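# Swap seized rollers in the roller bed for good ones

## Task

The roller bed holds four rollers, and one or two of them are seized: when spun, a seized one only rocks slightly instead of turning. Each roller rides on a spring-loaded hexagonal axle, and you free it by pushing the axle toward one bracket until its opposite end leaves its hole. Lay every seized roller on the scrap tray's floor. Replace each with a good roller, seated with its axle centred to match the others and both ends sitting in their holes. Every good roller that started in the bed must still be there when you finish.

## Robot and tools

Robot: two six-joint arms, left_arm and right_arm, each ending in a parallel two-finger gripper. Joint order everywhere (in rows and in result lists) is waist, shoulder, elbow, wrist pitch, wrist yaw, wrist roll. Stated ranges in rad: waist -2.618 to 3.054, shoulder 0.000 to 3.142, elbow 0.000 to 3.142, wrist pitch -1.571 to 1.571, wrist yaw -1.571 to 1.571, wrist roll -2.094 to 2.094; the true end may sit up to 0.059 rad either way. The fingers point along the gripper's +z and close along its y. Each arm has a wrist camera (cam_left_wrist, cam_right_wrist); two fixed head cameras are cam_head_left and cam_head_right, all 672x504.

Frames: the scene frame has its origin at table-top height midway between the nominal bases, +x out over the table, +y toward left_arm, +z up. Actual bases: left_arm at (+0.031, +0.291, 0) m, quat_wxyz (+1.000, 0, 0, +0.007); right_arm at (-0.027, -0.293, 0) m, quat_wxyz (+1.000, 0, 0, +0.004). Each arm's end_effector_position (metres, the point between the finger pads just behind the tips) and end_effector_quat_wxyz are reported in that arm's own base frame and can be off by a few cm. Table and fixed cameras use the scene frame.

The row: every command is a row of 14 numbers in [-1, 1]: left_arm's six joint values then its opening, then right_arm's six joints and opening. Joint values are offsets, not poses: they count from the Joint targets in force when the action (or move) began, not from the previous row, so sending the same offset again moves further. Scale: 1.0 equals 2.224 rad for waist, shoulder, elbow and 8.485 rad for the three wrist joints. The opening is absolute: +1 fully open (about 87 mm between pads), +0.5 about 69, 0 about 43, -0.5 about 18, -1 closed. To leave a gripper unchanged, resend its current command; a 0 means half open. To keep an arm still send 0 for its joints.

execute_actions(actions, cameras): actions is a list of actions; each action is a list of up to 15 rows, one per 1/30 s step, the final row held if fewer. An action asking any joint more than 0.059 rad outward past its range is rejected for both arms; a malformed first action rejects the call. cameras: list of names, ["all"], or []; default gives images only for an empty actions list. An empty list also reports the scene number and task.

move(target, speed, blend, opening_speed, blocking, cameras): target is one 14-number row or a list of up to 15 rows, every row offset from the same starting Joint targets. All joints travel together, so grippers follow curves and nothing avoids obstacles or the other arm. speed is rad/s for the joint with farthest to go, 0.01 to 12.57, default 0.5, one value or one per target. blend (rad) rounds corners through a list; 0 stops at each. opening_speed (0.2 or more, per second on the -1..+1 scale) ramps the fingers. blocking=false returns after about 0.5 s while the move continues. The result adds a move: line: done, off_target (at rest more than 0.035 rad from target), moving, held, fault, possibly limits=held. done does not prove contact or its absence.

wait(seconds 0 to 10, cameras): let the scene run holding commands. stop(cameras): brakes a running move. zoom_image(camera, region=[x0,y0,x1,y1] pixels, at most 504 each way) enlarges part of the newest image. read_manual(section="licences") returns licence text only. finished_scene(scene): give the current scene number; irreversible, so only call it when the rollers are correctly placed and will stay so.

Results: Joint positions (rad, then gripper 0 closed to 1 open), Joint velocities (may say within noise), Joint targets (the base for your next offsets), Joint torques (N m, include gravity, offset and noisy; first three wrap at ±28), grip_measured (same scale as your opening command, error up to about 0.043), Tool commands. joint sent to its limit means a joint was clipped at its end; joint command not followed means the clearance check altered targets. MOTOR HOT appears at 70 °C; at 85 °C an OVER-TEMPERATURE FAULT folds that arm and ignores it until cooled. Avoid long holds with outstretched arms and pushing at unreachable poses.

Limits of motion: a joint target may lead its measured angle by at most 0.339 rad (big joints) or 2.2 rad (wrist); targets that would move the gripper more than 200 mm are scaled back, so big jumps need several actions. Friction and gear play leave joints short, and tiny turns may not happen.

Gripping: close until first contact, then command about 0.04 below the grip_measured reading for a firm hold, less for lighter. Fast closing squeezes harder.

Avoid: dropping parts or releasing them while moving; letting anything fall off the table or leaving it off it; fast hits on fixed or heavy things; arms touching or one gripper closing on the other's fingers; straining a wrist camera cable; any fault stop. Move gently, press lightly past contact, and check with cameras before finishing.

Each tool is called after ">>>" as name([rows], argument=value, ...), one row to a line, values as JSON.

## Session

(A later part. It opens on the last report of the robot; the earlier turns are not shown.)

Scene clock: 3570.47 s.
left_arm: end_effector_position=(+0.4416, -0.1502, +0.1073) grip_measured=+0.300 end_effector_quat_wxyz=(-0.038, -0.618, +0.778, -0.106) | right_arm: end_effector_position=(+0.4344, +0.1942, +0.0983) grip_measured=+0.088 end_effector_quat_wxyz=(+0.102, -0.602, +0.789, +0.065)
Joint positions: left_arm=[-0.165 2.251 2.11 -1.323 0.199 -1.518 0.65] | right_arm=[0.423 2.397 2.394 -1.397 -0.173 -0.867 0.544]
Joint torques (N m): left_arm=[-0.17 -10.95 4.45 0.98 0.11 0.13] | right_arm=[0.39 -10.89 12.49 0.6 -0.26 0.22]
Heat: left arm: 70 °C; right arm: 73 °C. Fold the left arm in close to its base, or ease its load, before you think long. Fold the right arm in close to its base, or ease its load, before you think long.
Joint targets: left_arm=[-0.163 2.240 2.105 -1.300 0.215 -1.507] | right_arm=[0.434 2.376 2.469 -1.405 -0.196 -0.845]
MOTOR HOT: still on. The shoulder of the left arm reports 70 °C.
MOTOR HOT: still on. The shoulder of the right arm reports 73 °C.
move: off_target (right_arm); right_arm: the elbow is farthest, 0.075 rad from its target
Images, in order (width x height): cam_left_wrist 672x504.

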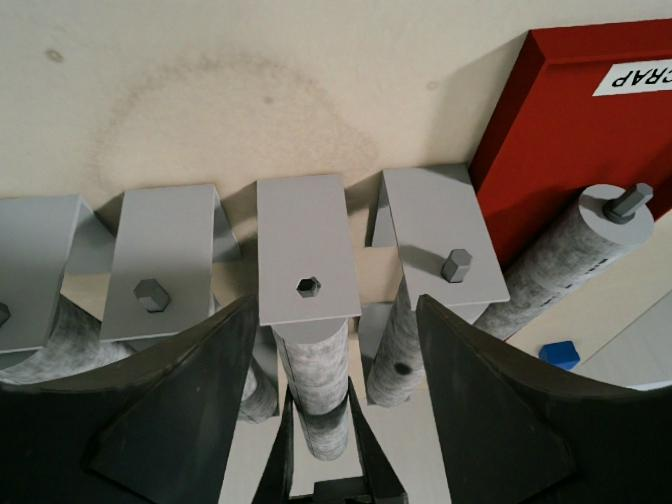

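>>> move(target=[0,0,0,0,0,0,0.3,0,0.0068,0.0148,-0.0020,0,0,0.0], speed=0.1, cameras=["cam_left_wrist"])

>>> zoom_image(camera="cam_left_wrist", region=[260, 260, 380, 356])

Scene clock: 3593.97 s.
left_arm: end_effector_position=(+0.4416, -0.1502, +0.1073) grip_measured=+0.300 end_effector_quat_wxyz=(-0.038, -0.618, +0.778, -0.106) | right_arm: end_effector_position=(+0.4357, +0.1949, +0.0987) grip_measured=+0.088 end_effector_quat_wxyz=(+0.101, -0.601, +0.790, +0.066)
Joint positions: left_arm=[-0.165 2.251 2.11 -1.323 0.199 -1.518 0.65] | right_arm=[0.423 2.414 2.427 -1.414 -0.173 -0.862 0.544]
Joint torques (N m): left_arm=[-0.18 -10.93 4.45 0.99 0.11 0.13] | right_arm=[0.35 -11.04 12.4 0.61 -0.25 0.23]
Heat: left arm: 70 °C; right arm: 69 °C. Fold the left arm in close to its base, or ease its load, before you think long. Fold the right arm in close to its base, or ease its load, before you think long.
Joint targets: left_arm=[-0.163 2.240 2.105 -1.300 0.215 -1.507] | right_arm=[0.434 2.391 2.502 -1.422 -0.196 -0.845]
MOTOR HOT: still on. The shoulder of the left arm reports 70 °C.
MOTOR HOT: still on. The shoulder of the right arm reports 69 °C.
move: off_target (right_arm); right_arm: the elbow is farthest, 0.075 rad from its target
Images, in order (width x height): cam_left_wrist 672x504.

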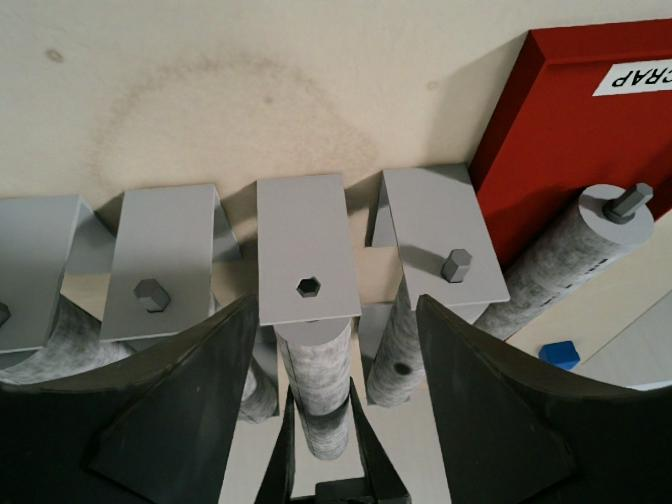

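Scaled by 4.200.

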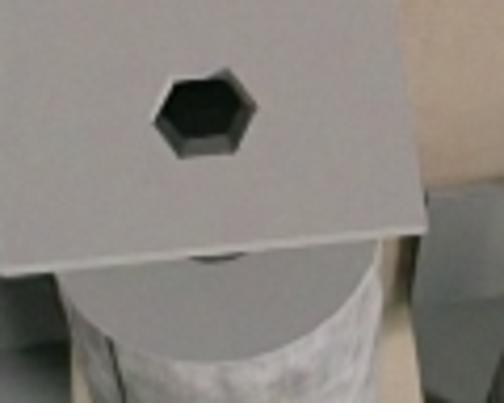

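>>> move(target=[0,0,0,0,0,0,0.3,0.0027,0,0.0010,0.0061,-0.0034,0,0.0], speed=0.1, cameras=["cam_left_wrist"])

>>> zoom_image(camera="cam_left_wrist", region=[260, 260, 380, 356])

Scene clock: 3650.63 s.
left_arm: end_effector_position=(+0.4416, -0.1502, +0.1073) grip_measured=+0.300 end_effector_quat_wxyz=(-0.038, -0.618, +0.778, -0.106) | right_arm: end_effector_position=(+0.4334, +0.2003, +0.0988) grip_measured=+0.088 end_effector_quat_wxyz=(+0.103, -0.604, +0.787, +0.074)
Joint positions: left_arm=[-0.165 2.251 2.11 -1.323 0.199 -1.518 0.65] | right_arm=[0.429 2.414 2.427 -1.414 -0.19 -0.865 0.544]
Joint torques (N m): left_arm=[-0.18 -10.93 4.45 0.98 0.1 0.13] | right_arm=[0.42 -10.97 12.62 1.19 -0.38 0.19]
Heat: left arm: 70 °C; right arm: 72 °C. Fold the left arm in close to its base, or ease its load, before you think long. Fold the right arm in close to its base, or ease its load, before you think long.
Joint targets: left_arm=[-0.163 2.240 2.105 -1.300 0.215 -1.507] | right_arm=[0.440 2.391 2.504 -1.370 -0.225 -0.845]
MOTOR HOT: still on. The shoulder of the left arm reports 70 °C.
MOTOR HOT: still on. The shoulder of the right arm reports 72 °C.
move: off_target (right_arm); right_arm: the elbow is farthest, 0.078 rad from its target
Images, in order (width x height): cam_left_wrist 672x504.

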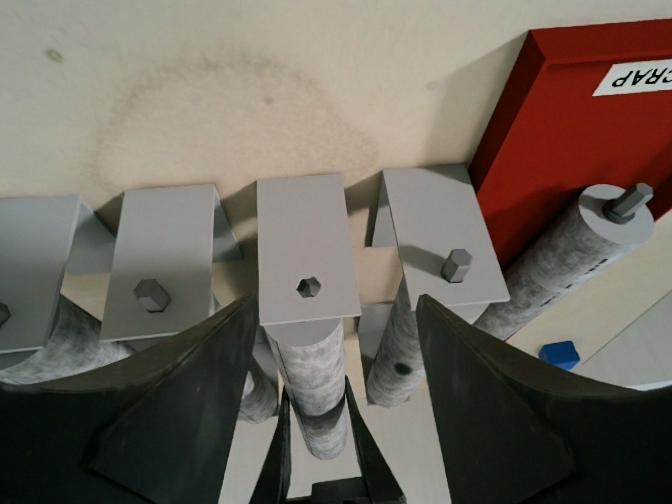

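Scaled by 4.200.

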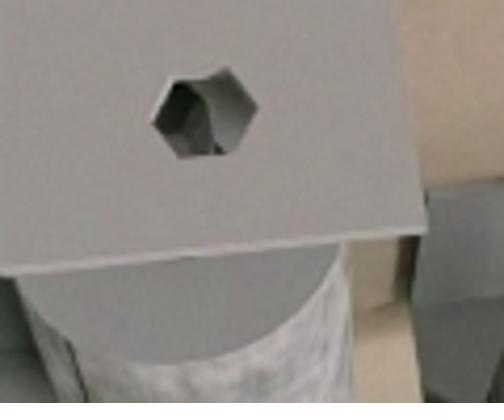

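>>> move(target=[0,0,0,0,0,0,0.3,0,0,0,0.0035,0,0,0.0], speed=0.1, cameras=["cam_left_wrist"])

>>> zoom_image(camera="cam_left_wrist", region=[260, 260, 380, 356])

Scene clock: 3656.77 s.
left_arm: end_effector_position=(+0.4416, -0.1502, +0.1073) grip_measured=+0.300 end_effector_quat_wxyz=(-0.038, -0.618, +0.778, -0.106) | right_arm: end_effector_position=(+0.4362, +0.2018, +0.0990) grip_measured=+0.088 end_effector_quat_wxyz=(+0.109, -0.601, +0.788, +0.073)
Joint positions: left_arm=[-0.165 2.251 2.11 -1.323 0.199 -1.518 0.65] | right_arm=[0.429 2.414 2.427 -1.4 -0.19 -0.856 0.544]
Joint torques (N m): left_arm=[-0.18 -10.93 4.46 0.99 0.1 0.13] | right_arm=[0.32 -10.92 12.67 1.39 -0.37 0.21]
Heat: left arm: 70 °C; right arm: 72 °C. Fold the left arm in close to its base, or ease its load, before you think long. Fold the right arm in close to its base, or ease its load, before you think long.
Joint targets: left_arm=[-0.163 2.240 2.105 -1.300 0.215 -1.507] | right_arm=[0.440 2.391 2.504 -1.340 -0.225 -0.845]
MOTOR HOT: still on. The shoulder of the left arm reports 70 °C.
MOTOR HOT: still on. The shoulder of the right arm reports 72 °C.
move: off_target (right_arm); right_arm: the elbow is farthest, 0.077 rad from its target
Images, in order (width x height): cam_left_wrist 672x504.

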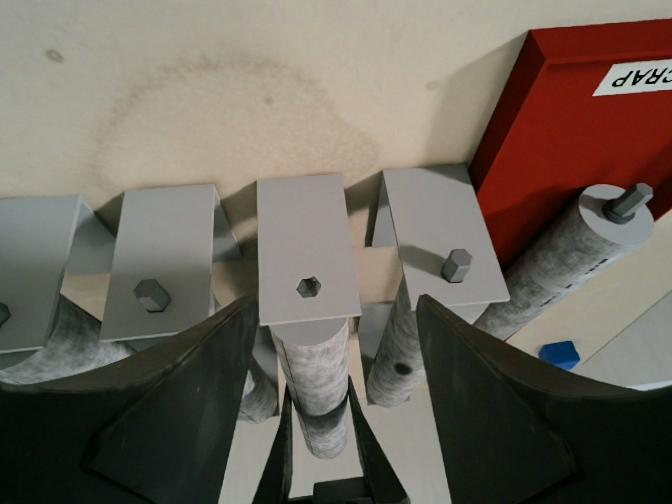

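Scaled by 4.200.

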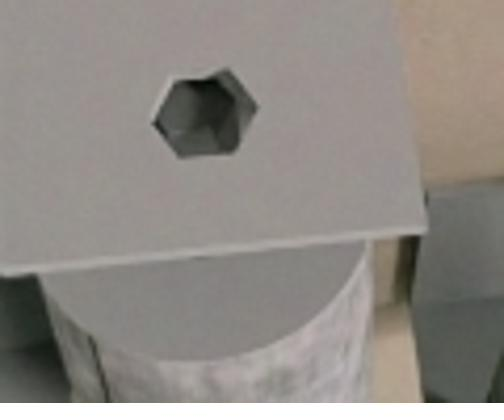

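>>> zoom_image(camera="cam_left_wrist", region=[288, 268, 332, 306])

Scaled by 11.455.

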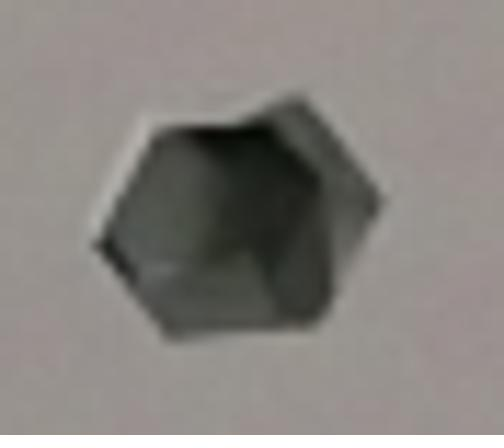

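>>> move(target=[0,0,0,0,0,0,0.3,-0.0027,0,0.0054,0,0,0,0.0], speed=0.1, cameras=["cam_left_wrist"])

>>> zoom_image(camera="cam_left_wrist", region=[276, 260, 352, 326])

Scene clock: 3683.30 s.
left_arm: end_effector_position=(+0.4416, -0.1502, +0.1073) grip_measured=+0.300 end_effector_quat_wxyz=(-0.038, -0.618, +0.778, -0.106) | right_arm: end_effector_position=(+0.4384, +0.2031, +0.1015) grip_measured=+0.088 end_effector_quat_wxyz=(+0.115, -0.601, +0.788, +0.072)
Joint positions: left_arm=[-0.165 2.251 2.11 -1.323 0.199 -1.518 0.65] | right_arm=[0.429 2.414 2.436 -1.397 -0.192 -0.856 0.544]
Joint torques (N m): left_arm=[-0.18 -10.93 4.44 0.98 0.1 0.13] | right_arm=[-0.12 -10.97 12.82 1.36 -0.35 0.18]
Heat: left arm: 70 °C; right arm: 72 °C. Fold the left arm in close to its base, or ease its load, before you think long. Fold the right arm in close to its base, or ease its load, before you think long.
Joint targets: left_arm=[-0.163 2.240 2.105 -1.300 0.215 -1.507] | right_arm=[0.434 2.391 2.516 -1.340 -0.225 -0.845]
MOTOR HOT: still on. The shoulder of the left arm reports 70 °C.
MOTOR HOT: still on. The shoulder of the right arm reports 72 °C.
move: off_target (right_arm); right_arm: the elbow is farthest, 0.080 rad from its target
Images, in order (width x height): cam_left_wrist 672x504.

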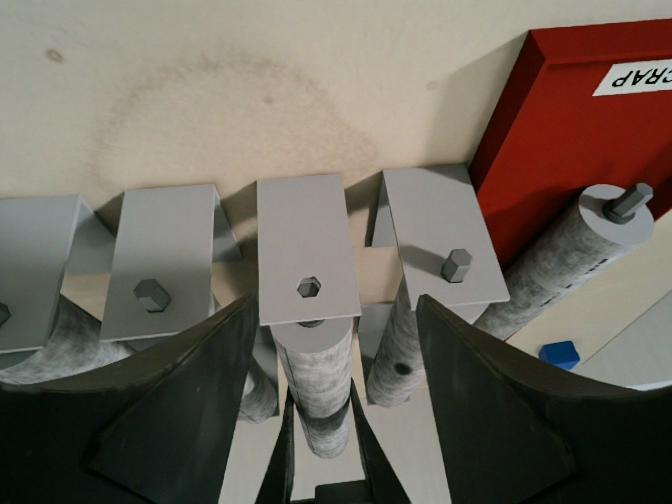

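Scaled by 6.632.

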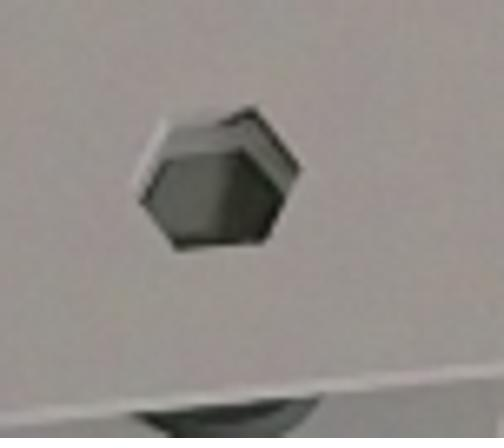

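>>> move(target=[0,0,0,0,0,0,0.3,-0.0030,0.0010,0,0,0,0,0.0], speed=0.1, cameras=["cam_left_wrist"])

>>> zoom_image(camera="cam_left_wrist", region=[276, 260, 352, 326])

Scene clock: 3694.97 s.
left_arm: end_effector_position=(+0.4416, -0.1502, +0.1073) grip_measured=+0.300 end_effector_quat_wxyz=(-0.038, -0.618, +0.778, -0.106) | right_arm: end_effector_position=(+0.4382, +0.2034, +0.1008) grip_measured=+0.088 end_effector_quat_wxyz=(+0.115, -0.601, +0.788, +0.073)
Joint positions: left_arm=[-0.165 2.251 2.11 -1.323 0.199 -1.518 0.65] | right_arm=[0.429 2.416 2.436 -1.397 -0.193 -0.856 0.544]
Joint torques (N m): left_arm=[-0.17 -10.93 4.46 0.99 0.1 0.13] | right_arm=[-0.58 -10.99 12.78 1.37 -0.37 0.2]
Heat: left arm: 70 °C; right arm: 72 °C. Fold the left arm in close to its base, or ease its load, before you think long. Fold the right arm in close to its base, or ease its load, before you think long.
Joint targets: left_arm=[-0.163 2.240 2.105 -1.300 0.215 -1.507] | right_arm=[0.427 2.394 2.516 -1.340 -0.225 -0.845]
MOTOR HOT: still on. The shoulder of the left arm reports 70 °C.
MOTOR HOT: still on. The shoulder of the right arm reports 72 °C.
move: off_target (right_arm); right_arm: the elbow is farthest, 0.080 rad from its target
Images, in order (width x height): cam_left_wrist 672x504.

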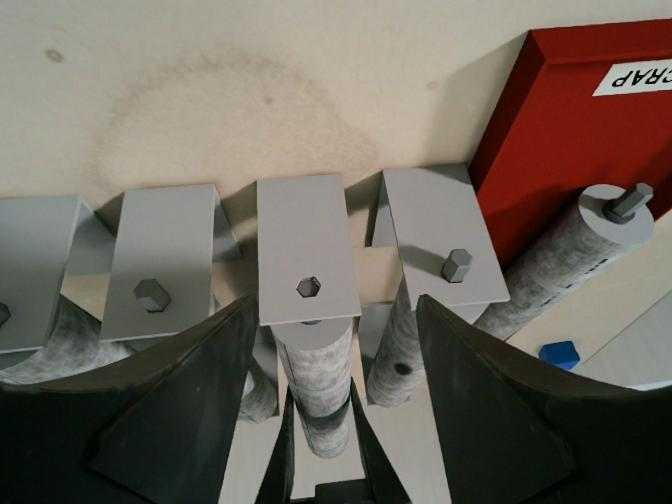

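Scaled by 6.632.

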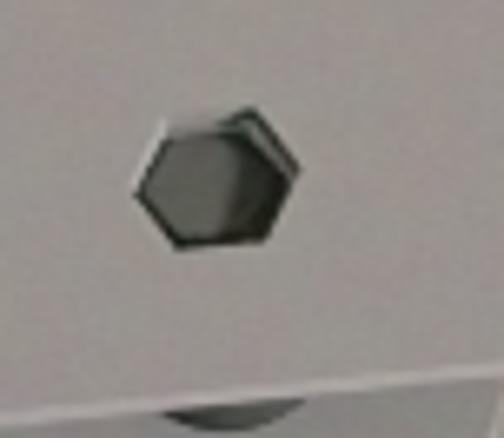

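>>> move(target=[0,0,0,0,0,0,0.3,-0.0018,0,0.0013,0,0,0,0.0], speed=0.1, cameras=["cam_left_wrist"])

>>> zoom_image(camera="cam_left_wrist", region=[276, 260, 352, 326])

Scene clock: 3704.50 s.
left_arm: end_effector_position=(+0.4416, -0.1502, +0.1073) grip_measured=+0.300 end_effector_quat_wxyz=(-0.038, -0.618, +0.778, -0.106) | right_arm: end_effector_position=(+0.4391, +0.2029, +0.1016) grip_measured=+0.088 end_effector_quat_wxyz=(+0.116, -0.600, +0.788, +0.073)
Joint positions: left_arm=[-0.165 2.251 2.11 -1.323 0.199 -1.518 0.65] | right_arm=[0.427 2.416 2.439 -1.397 -0.193 -0.856 0.544]
Joint torques (N m): left_arm=[-0.17 -10.95 4.46 0.99 0.1 0.13] | right_arm=[-0.59 -10.97 12.78 1.37 -0.35 0.2]
Heat: left arm: 70 °C; right arm: 71 °C. Fold the left arm in close to its base, or ease its load, before you think long. Fold the right arm in close to its base, or ease its load, before you think long.
Joint targets: left_arm=[-0.163 2.240 2.105 -1.300 0.215 -1.507] | right_arm=[0.423 2.394 2.519 -1.340 -0.225 -0.845]
MOTOR HOT: still on. The shoulder of the left arm reports 70 °C.
MOTOR HOT: still on. The shoulder of the right arm reports 71 °C.
move: off_target (right_arm); right_arm: the elbow is farthest, 0.080 rad from its target
Images, in order (width x height): cam_left_wrist 672x504.

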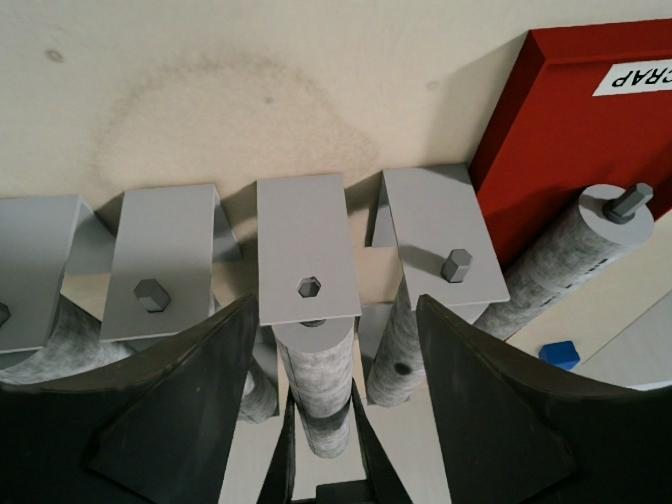

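Scaled by 6.632.

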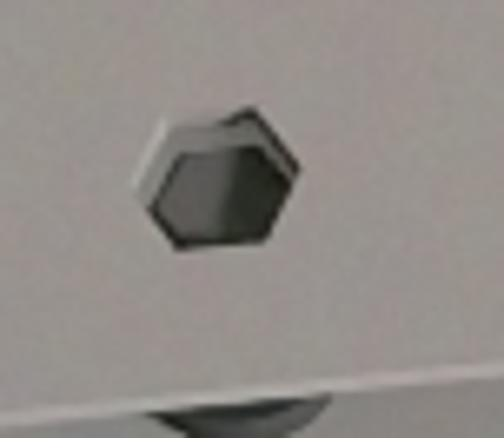

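>>> wait(seconds=0.1, cameras=["all"])

>>> zoom_image(camera="cam_head_left", region=[290, 80, 460, 230])

>>> zoom_image(camera="cam_head_right", region=[290, 80, 460, 230])

Scene clock: 3741.37 s.
left_arm: end_effector_position=(+0.4416, -0.1502, +0.1073) grip_measured=+0.300 end_effector_quat_wxyz=(-0.038, -0.618, +0.778, -0.106) | right_arm: end_effector_position=(+0.4391, +0.2029, +0.1016) grip_measured=+0.088 end_effector_quat_wxyz=(+0.116, -0.600, +0.788, +0.073)
Joint positions: left_arm=[-0.165 2.251 2.11 -1.323 0.199 -1.518 0.65] | right_arm=[0.427 2.416 2.439 -1.397 -0.193 -0.856 0.544]
Joint torques (N m): left_arm=[-0.17 -10.95 4.45 0.98 0.1 0.13] | right_arm=[-0.64 -10.95 12.75 1.37 -0.34 0.18]
Heat: left arm: 70 °C; right arm: 69 °C. Fold the left arm in close to its base, or ease its load, before you think long. Fold the right arm in close to its base, or ease its load, before you think long.
Joint targets: left_arm=[-0.163 2.240 2.105 -1.300 0.215 -1.507] | right_arm=[0.423 2.394 2.519 -1.340 -0.225 -0.845]
Tool commands: left_gripper/opening=+0.3 right_gripper/opening=+0.0
MOTOR HOT: still on. The shoulder of the left arm reports 70 °C.
MOTOR HOT: still on. The shoulder of the right arm reports 69 °C.
wait: 0.10 s; at rest from the start

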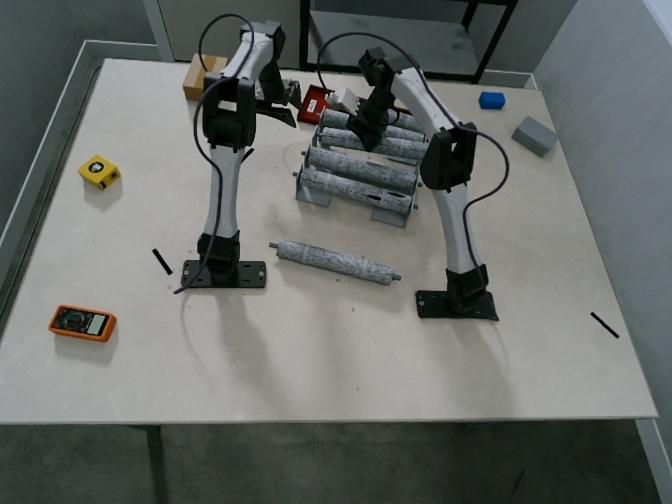

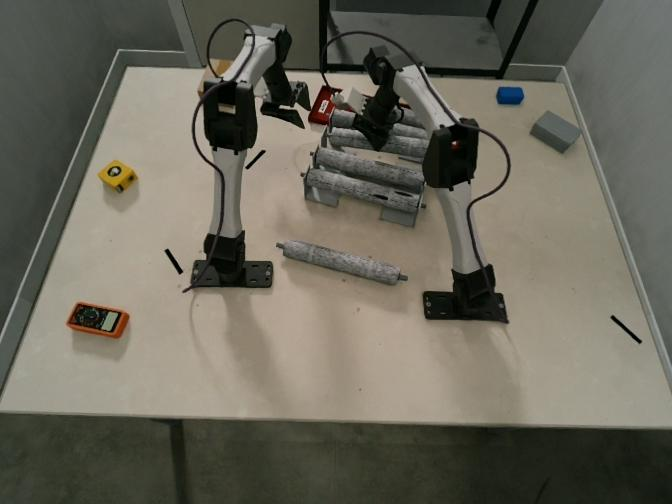

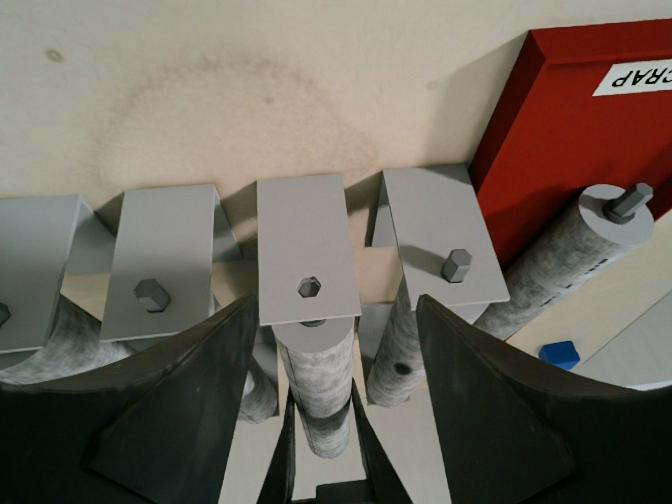

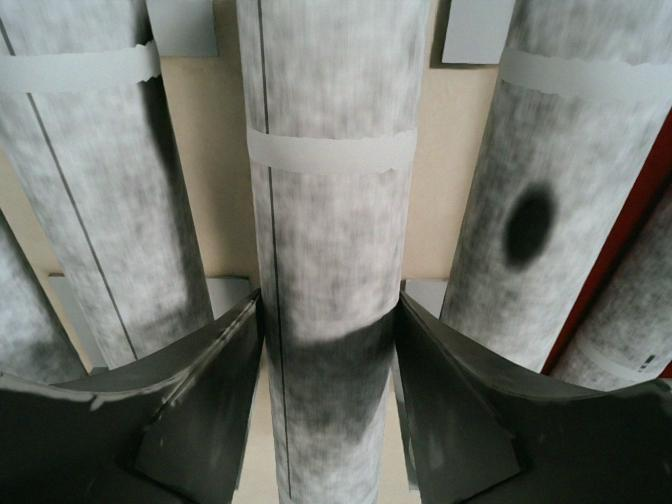

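Scaled by 2.965.

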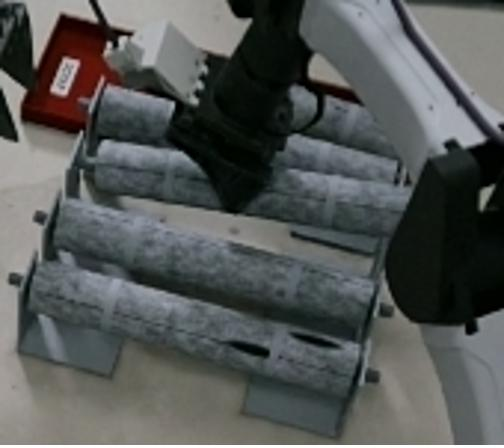

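Scaled by 2.965.

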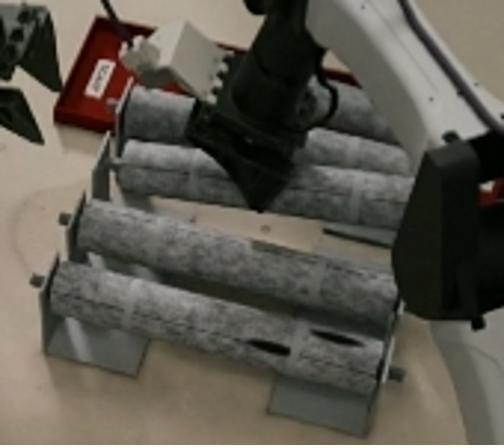

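>>> move(target=[0,0,0,0,0,0,0.3,0,0.0005,0,0.0011,-0.0017,0,0.0], speed=0.1, cameras=["cam_left_wrist"])

>>> zoom_image(camera="cam_left_wrist", region=[276, 260, 352, 326])

Scene clock: 3771.63 s.
left_arm: end_effector_position=(+0.4416, -0.1502, +0.1073) grip_measured=+0.300 end_effector_quat_wxyz=(-0.038, -0.618, +0.778, -0.106) | right_arm: end_effector_position=(+0.4390, +0.2032, +0.1016) grip_measured=+0.088 end_effector_quat_wxyz=(+0.117, -0.601, +0.787, +0.076)
Joint positions: left_arm=[-0.165 2.251 2.11 -1.323 0.199 -1.518 0.65] | right_arm=[0.426 2.416 2.439 -1.397 -0.199 -0.858 0.544]
Joint torques (N m): left_arm=[-0.2 -10.95 4.45 0.98 0.1 0.13] | right_arm=[-0.65 -10.93 12.82 1.46 -0.42 0.19]
Heat: left arm: 70 °C; right arm: 69 °C. Fold the left arm in close to its base, or ease its load, before you think long. Fold the right arm in close to its base, or ease its load, before you think long.
Joint targets: left_arm=[-0.163 2.240 2.105 -1.300 0.215 -1.507] | right_arm=[0.423 2.395 2.519 -1.331 -0.239 -0.845]
MOTOR HOT: still on. The shoulder of the left arm reports 70 °C.
MOTOR HOT: still on. The shoulder of the right arm reports 69 °C.
move: off_target (right_arm); right_arm: the elbow is farthest, 0.080 rad from its target
Images, in order (width x height): cam_left_wrist 672x504.

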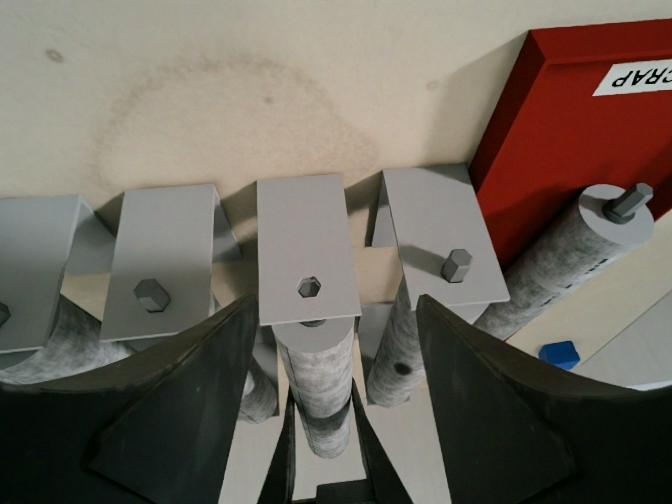

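Scaled by 6.632.

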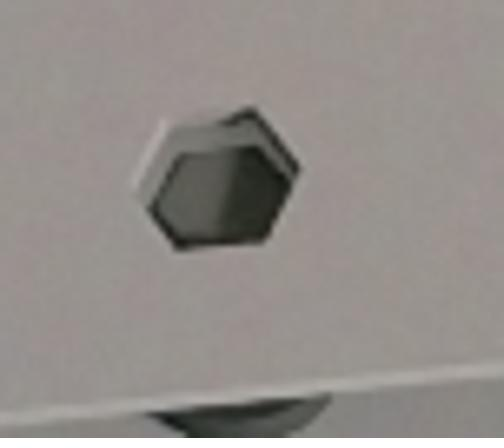

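>>> zoom_image(camera="cam_left_wrist", region=[292, 270, 328, 304])

>>> zoom_image(camera="cam_left_wrist", region=[250, 300, 380, 360])

Scaled by 14.000.

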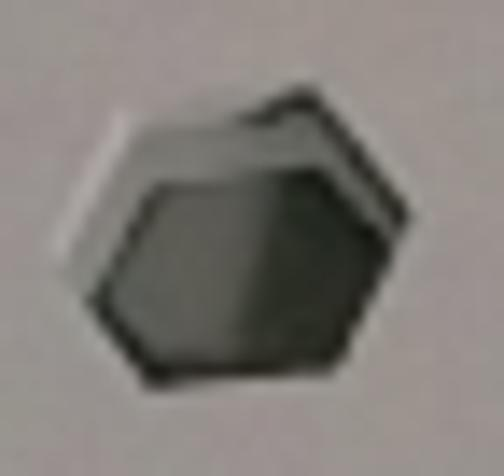

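Scaled by 3.877.

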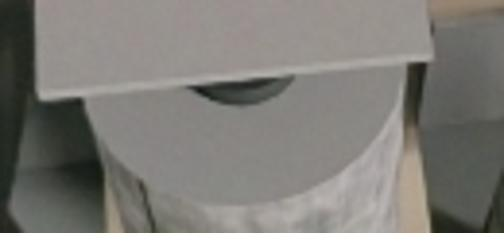

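>>> move(target=[0,0,0,0,0,0,0.3,0.0010,0.0005,0,0.0024,-0.0024,0,0.0], speed=0.1, cameras=["cam_left_wrist"])

>>> zoom_image(camera="cam_left_wrist", region=[292, 270, 328, 304])

>>> zoom_image(camera="cam_left_wrist", region=[250, 300, 380, 360])

Scene clock: 3846.53 s.
left_arm: end_effector_position=(+0.4416, -0.1502, +0.1073) grip_measured=+0.300 end_effector_quat_wxyz=(-0.038, -0.618, +0.778, -0.106) | right_arm: end_effector_position=(+0.4402, +0.2060, +0.1005) grip_measured=+0.088 end_effector_quat_wxyz=(+0.121, -0.600, +0.786, +0.082)
Joint positions: left_arm=[-0.165 2.251 2.11 -1.323 0.199 -1.518 0.65] | right_arm=[0.424 2.419 2.439 -1.388 -0.215 -0.858 0.544]
Joint torques (N m): left_arm=[-0.18 -10.92 4.46 0.98 0.1 0.13] | right_arm=[-0.38 -10.95 12.79 1.62 -0.49 0.19]
Heat: left arm: 70 °C; right arm: 69 °C. Fold the left arm in close to its base, or ease its load, before you think long. Fold the right arm in close to its base, or ease its load, before you think long.
Joint targets: left_arm=[-0.163 2.240 2.105 -1.300 0.215 -1.507] | right_arm=[0.425 2.396 2.519 -1.311 -0.259 -0.845]
MOTOR HOT: still on. The shoulder of the left arm reports 70 °C.
MOTOR HOT: still on. The shoulder of the right arm reports 69 °C.
move: off_target (right_arm); right_arm: the elbow is farthest, 0.080 rad from its target
Images, in order (width x height): cam_left_wrist 672x504.

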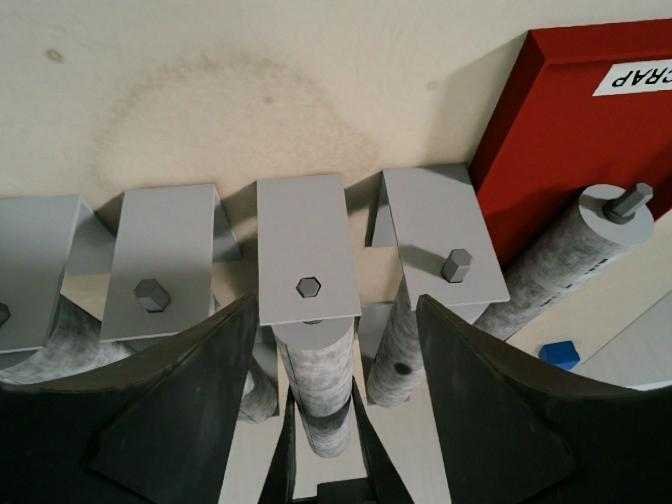

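Scaled by 14.000.

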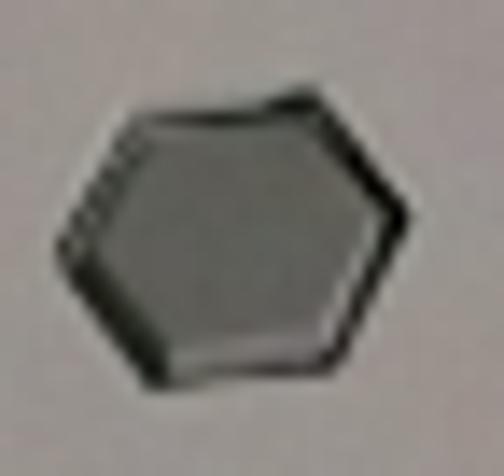

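Scaled by 3.877.

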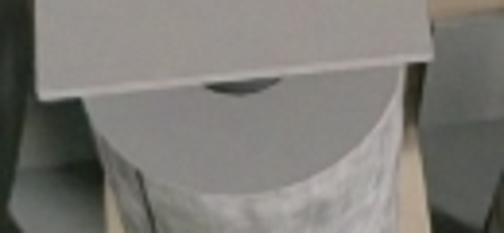

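>>> move(target=[0,0,0,0,0,0,0.3,0.0020,0,0.0009,0.0023,-0.0022,0,0.0], speed=0.1, cameras=["cam_left_wrist"])

>>> zoom_image(camera="cam_left_wrist", region=[260, 260, 380, 356])

Scene clock: 3882.90 s.
left_arm: end_effector_position=(+0.4416, -0.1502, +0.1073) grip_measured=+0.300 end_effector_quat_wxyz=(-0.038, -0.618, +0.778, -0.106) | right_arm: end_effector_position=(+0.4416, +0.2093, +0.1002) grip_measured=+0.088 end_effector_quat_wxyz=(+0.127, -0.600, +0.785, +0.088)
Joint positions: left_arm=[-0.165 2.251 2.11 -1.323 0.199 -1.518 0.65] | right_arm=[0.424 2.42 2.439 -1.377 -0.228 -0.858 0.544]
Joint torques (N m): left_arm=[-0.16 -10.93 4.46 0.98 0.1 0.13] | right_arm=[0.02 -11.1 12.96 1.72 -0.54 0.2]
Heat: left arm: 70 °C; right arm: 76 °C. Fold the left arm in close to its base, or ease its load, before you think long. Fold the right arm in close to its base, or ease its load, before you think long.
Joint targets: left_arm=[-0.163 2.240 2.105 -1.300 0.215 -1.507] | right_arm=[0.430 2.396 2.521 -1.291 -0.278 -0.845]
MOTOR HOT: still on. The shoulder of the left arm reports 70 °C.
MOTOR HOT: still on. The shoulder of the right arm reports 76 °C.
move: off_target (right_arm); right_arm: the wrist pitch is farthest, 0.085 rad from its target
Images, in order (width x height): cam_left_wrist 672x504.

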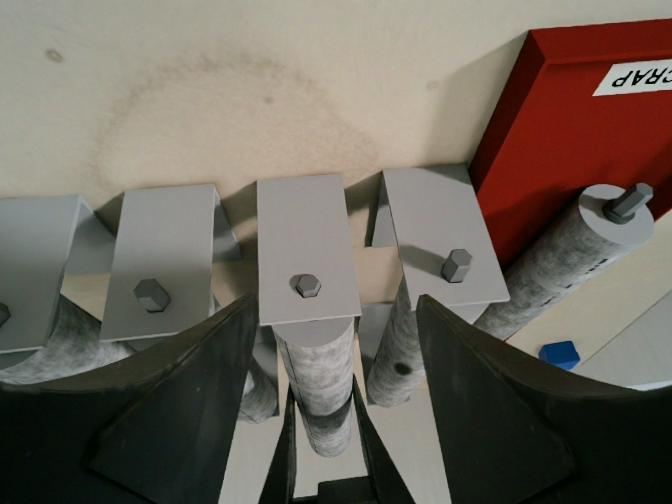

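Scaled by 4.200.

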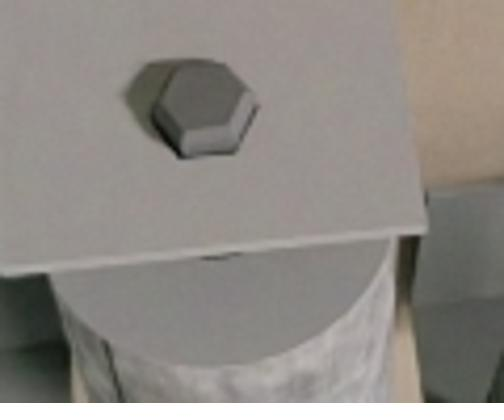

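>>> move(target=[0,0,0,0,0,0,0.3,0.0020,0,0.0009,0.0031,-0.0031,0,0.0], speed=0.1, cameras=["cam_left_wrist","cam_right_wrist"])

>>> zoom_image(camera="cam_left_wrist", region=[260, 260, 380, 356])

Scene clock: 3889.17 s.
left_arm: end_effector_position=(+0.4416, -0.1502, +0.1073) grip_measured=+0.300 end_effector_quat_wxyz=(-0.038, -0.618, +0.778, -0.106) | right_arm: end_effector_position=(+0.4442, +0.2149, +0.0995) grip_measured=+0.088 end_effector_quat_wxyz=(+0.137, -0.601, +0.781, +0.097)
Joint positions: left_arm=[-0.165 2.251 2.11 -1.323 0.199 -1.518 0.65] | right_arm=[0.424 2.424 2.439 -1.358 -0.251 -0.859 0.544]
Joint torques (N m): left_arm=[-0.17 -10.93 4.46 0.98 0.11 0.13] | right_arm=[0.31 -11.36 13.18 1.82 -0.57 0.2]
Heat: left arm: 70 °C; right arm: 75 °C. Fold the left arm in close to its base, or ease its load, before you think long. Fold the right arm in close to its base, or ease its load, before you think long.
Joint targets: left_arm=[-0.163 2.240 2.105 -1.300 0.215 -1.507] | right_arm=[0.434 2.396 2.523 -1.265 -0.304 -0.845]
MOTOR HOT: still on. The shoulder of the left arm reports 70 °C.
MOTOR HOT: still on. The shoulder of the right arm reports 75 °C.
move: off_target (right_arm); right_arm: the wrist pitch is farthest, 0.094 rad from its target
Images, in order (width x height): cam_left_wrist 672x504, cam_right_wrist 672x504.

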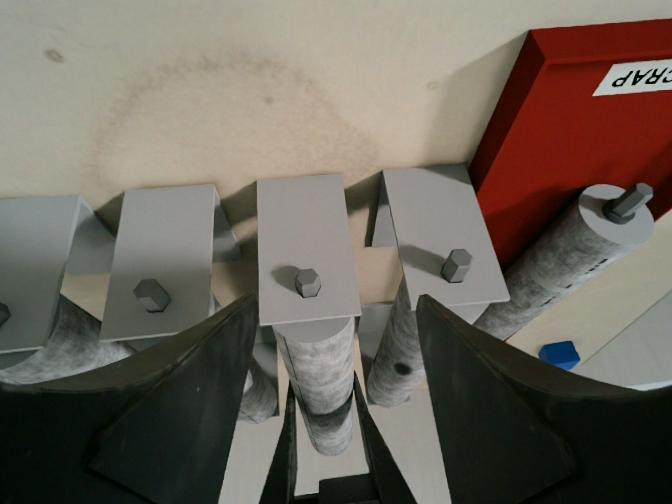

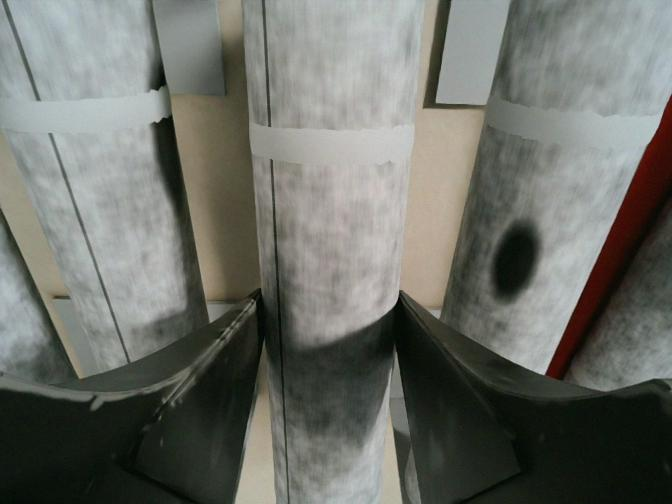

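Scaled by 4.200.

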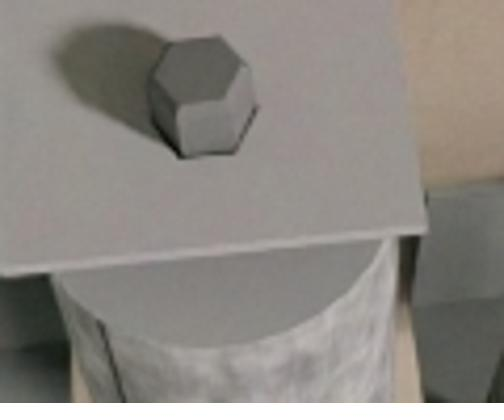

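>>> move(target=[0,0,0,0,0,0,0.3,0.0015,0,0.0022,0.0028,-0.0030,0,0.0], speed=0.1, cameras=["cam_left_wrist","cam_head_right"])

>>> zoom_image(camera="cam_left_wrist", region=[260, 260, 380, 356])

>>> zoom_image(camera="cam_head_right", region=[290, 80, 460, 230])

Scene clock: 3905.40 s.
left_arm: end_effector_position=(+0.4416, -0.1502, +0.1073) grip_measured=+0.300 end_effector_quat_wxyz=(-0.038, -0.618, +0.778, -0.106) | right_arm: end_effector_position=(+0.4474, +0.2207, +0.0968) grip_measured=+0.088 end_effector_quat_wxyz=(+0.146, -0.604, +0.776, +0.104)
Joint positions: left_arm=[-0.165 2.251 2.11 -1.323 0.199 -1.518 0.65] | right_arm=[0.426 2.431 2.439 -1.337 -0.27 -0.864 0.544]
Joint torques (N m): left_arm=[-0.17 -10.93 4.45 0.98 0.1 0.13] | right_arm=[0.31 -11.82 13.6 1.88 -0.65 0.19]
Heat: left arm: 70 °C; right arm: 74 °C. Fold the left arm in close to its base, or ease its load, before you think long. Fold the right arm in close to its base, or ease its load, before you think long.
Joint targets: left_arm=[-0.163 2.240 2.105 -1.300 0.215 -1.507] | right_arm=[0.437 2.396 2.528 -1.241 -0.330 -0.845]
MOTOR HOT: still on. The shoulder of the left arm reports 70 °C.
MOTOR HOT: still on. The shoulder of the right arm reports 74 °C.
move: off_target (right_arm); right_arm: the wrist pitch is farthest, 0.096 rad from its target
Images, in order (width x height): cam_head_right 672x504, cam_left_wrist 672x504.

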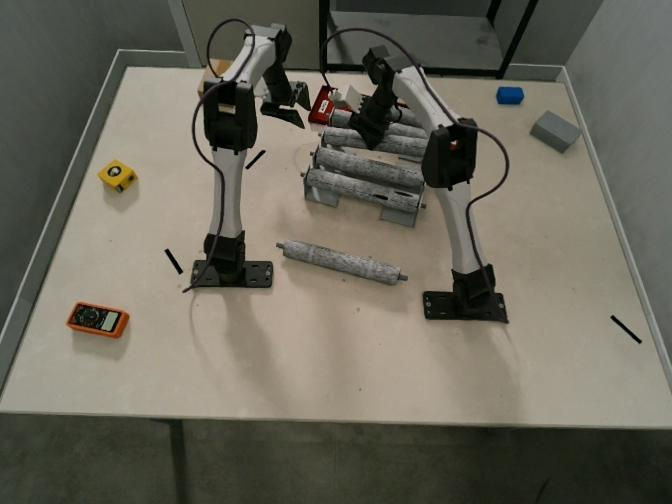

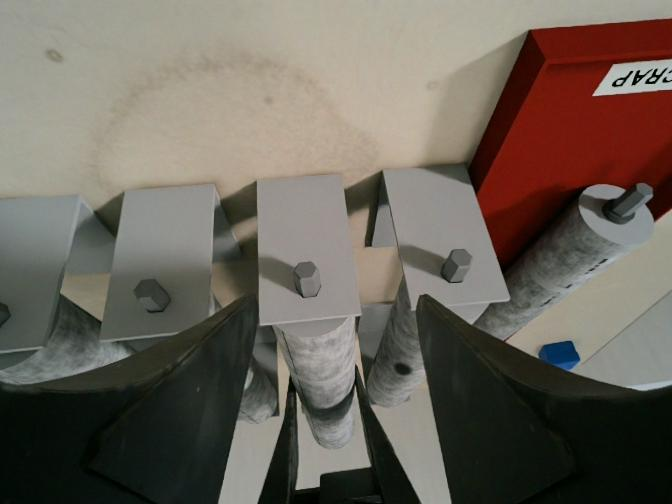

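Scaled by 4.200.

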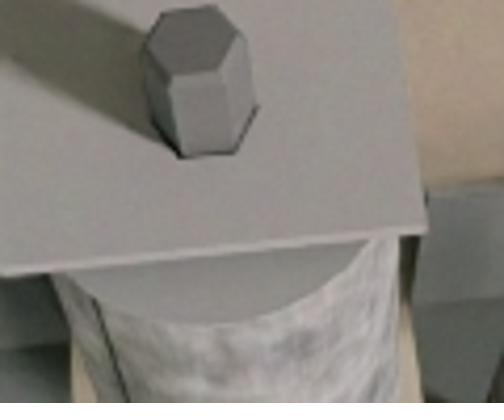

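Scaled by 2.965.

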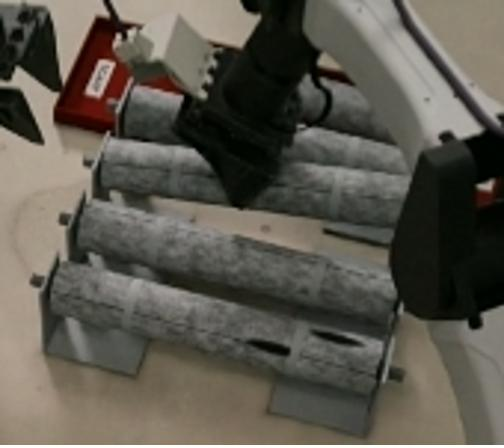

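>>> move(target=[0,0,0,0,0,0,0.3,0,0.0058,0,0,0,0,0.0], speed=0.1, cameras=["cam_head_right","cam_head_left"])

>>> zoom_image(camera="cam_head_left", region=[340, 100, 470, 210])

Scene clock: 3918.80 s.
left_arm: end_effector_position=(+0.4416, -0.1502, +0.1073) grip_measured=+0.300 end_effector_quat_wxyz=(-0.038, -0.618, +0.778, -0.106) | right_arm: end_effector_position=(+0.4475, +0.2210, +0.0932) grip_measured=+0.088 end_effector_quat_wxyz=(+0.143, -0.604, +0.777, +0.106)
Joint positions: left_arm=[-0.165 2.251 2.11 -1.323 0.199 -1.518 0.65] | right_arm=[0.426 2.439 2.439 -1.335 -0.271 -0.864 0.544]
Joint torques (N m): left_arm=[-0.17 -10.93 4.45 0.98 0.1 0.13] | right_arm=[0.34 -11.71 13.79 1.84 -0.64 0.18]
Heat: left arm: 71 °C; right arm: 77 °C. Fold the left arm in close to its base, or ease its load, before you think long. Fold the right arm in close to its base, or ease its load, before you think long.
Joint targets: left_arm=[-0.163 2.240 2.105 -1.300 0.215 -1.507] | right_arm=[0.437 2.409 2.528 -1.241 -0.330 -0.845]
MOTOR HOT: still on. The shoulder of the left arm reports 71 °C.
MOTOR HOT: still on. The shoulder of the right arm reports 77 °C.
move: off_target (right_arm); right_arm: the wrist pitch is farthest, 0.094 rad from its target
Images, in order (width x height): cam_head_left 672x504, cam_head_right 672x504.

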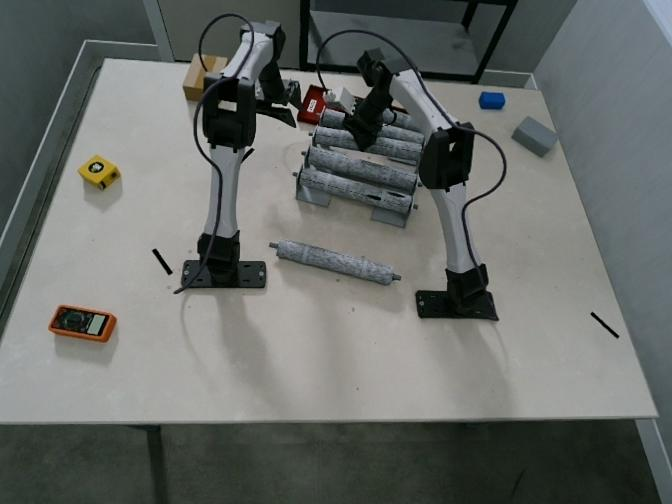

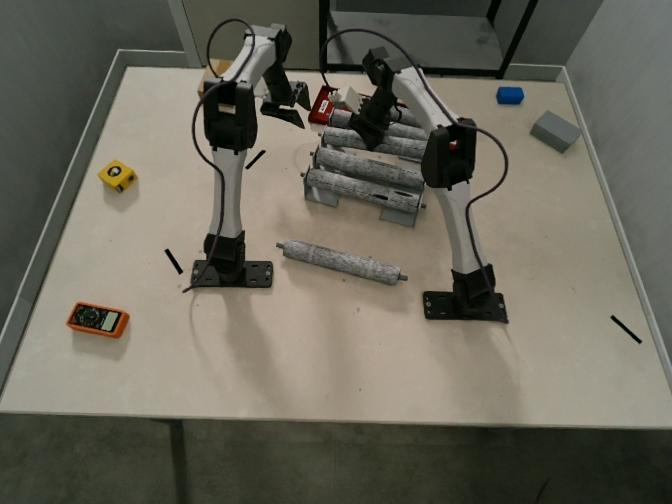

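Scaled by 3.877.

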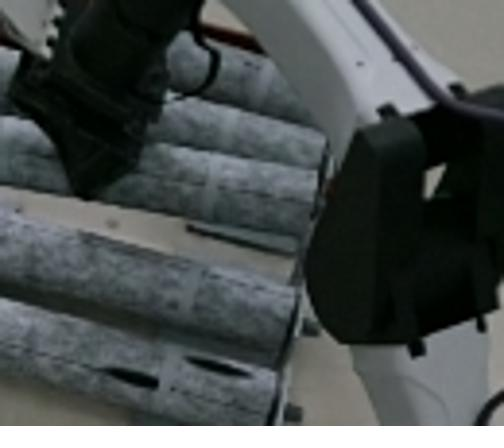

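>>> move(target=[0,0,0,0,0,0,0.3,0,0.0030,0,0,0,0,0.0], speed=0.1)

Scene clock: 3923.83 s.
left_arm: end_effector_position=(+0.4416, -0.1502, +0.1073) grip_measured=+0.300 end_effector_quat_wxyz=(-0.038, -0.618, +0.778, -0.106) | right_arm: end_effector_position=(+0.4475, +0.2210, +0.0932) grip_measured=+0.088 end_effector_quat_wxyz=(+0.143, -0.604, +0.777, +0.106)
Joint positions: left_arm=[-0.165 2.251 2.11 -1.323 0.199 -1.518 0.65] | right_arm=[0.426 2.439 2.439 -1.335 -0.271 -0.864 0.544]
Joint torques (N m): left_arm=[-0.17 -10.92 4.45 0.98 0.1 0.12] | right_arm=[0.42 -11.26 13.65 1.88 -0.62 0.18]
Heat: left arm: 71 °C; right arm: 77 °C. Fold the left arm in close to its base, or ease its load, before you think long. Fold the right arm in close to its base, or ease its load, before you think long.
Joint targets: left_arm=[-0.163 2.240 2.105 -1.300 0.215 -1.507] | right_arm=[0.437 2.415 2.528 -1.241 -0.330 -0.845]
MOTOR HOT: still on. The shoulder of the left arm reports 71 °C.
MOTOR HOT: still on. The shoulder of the right arm reports 77 °C.
move: off_target (right_arm); right_arm: the wrist pitch is farthest, 0.094 rad from its target


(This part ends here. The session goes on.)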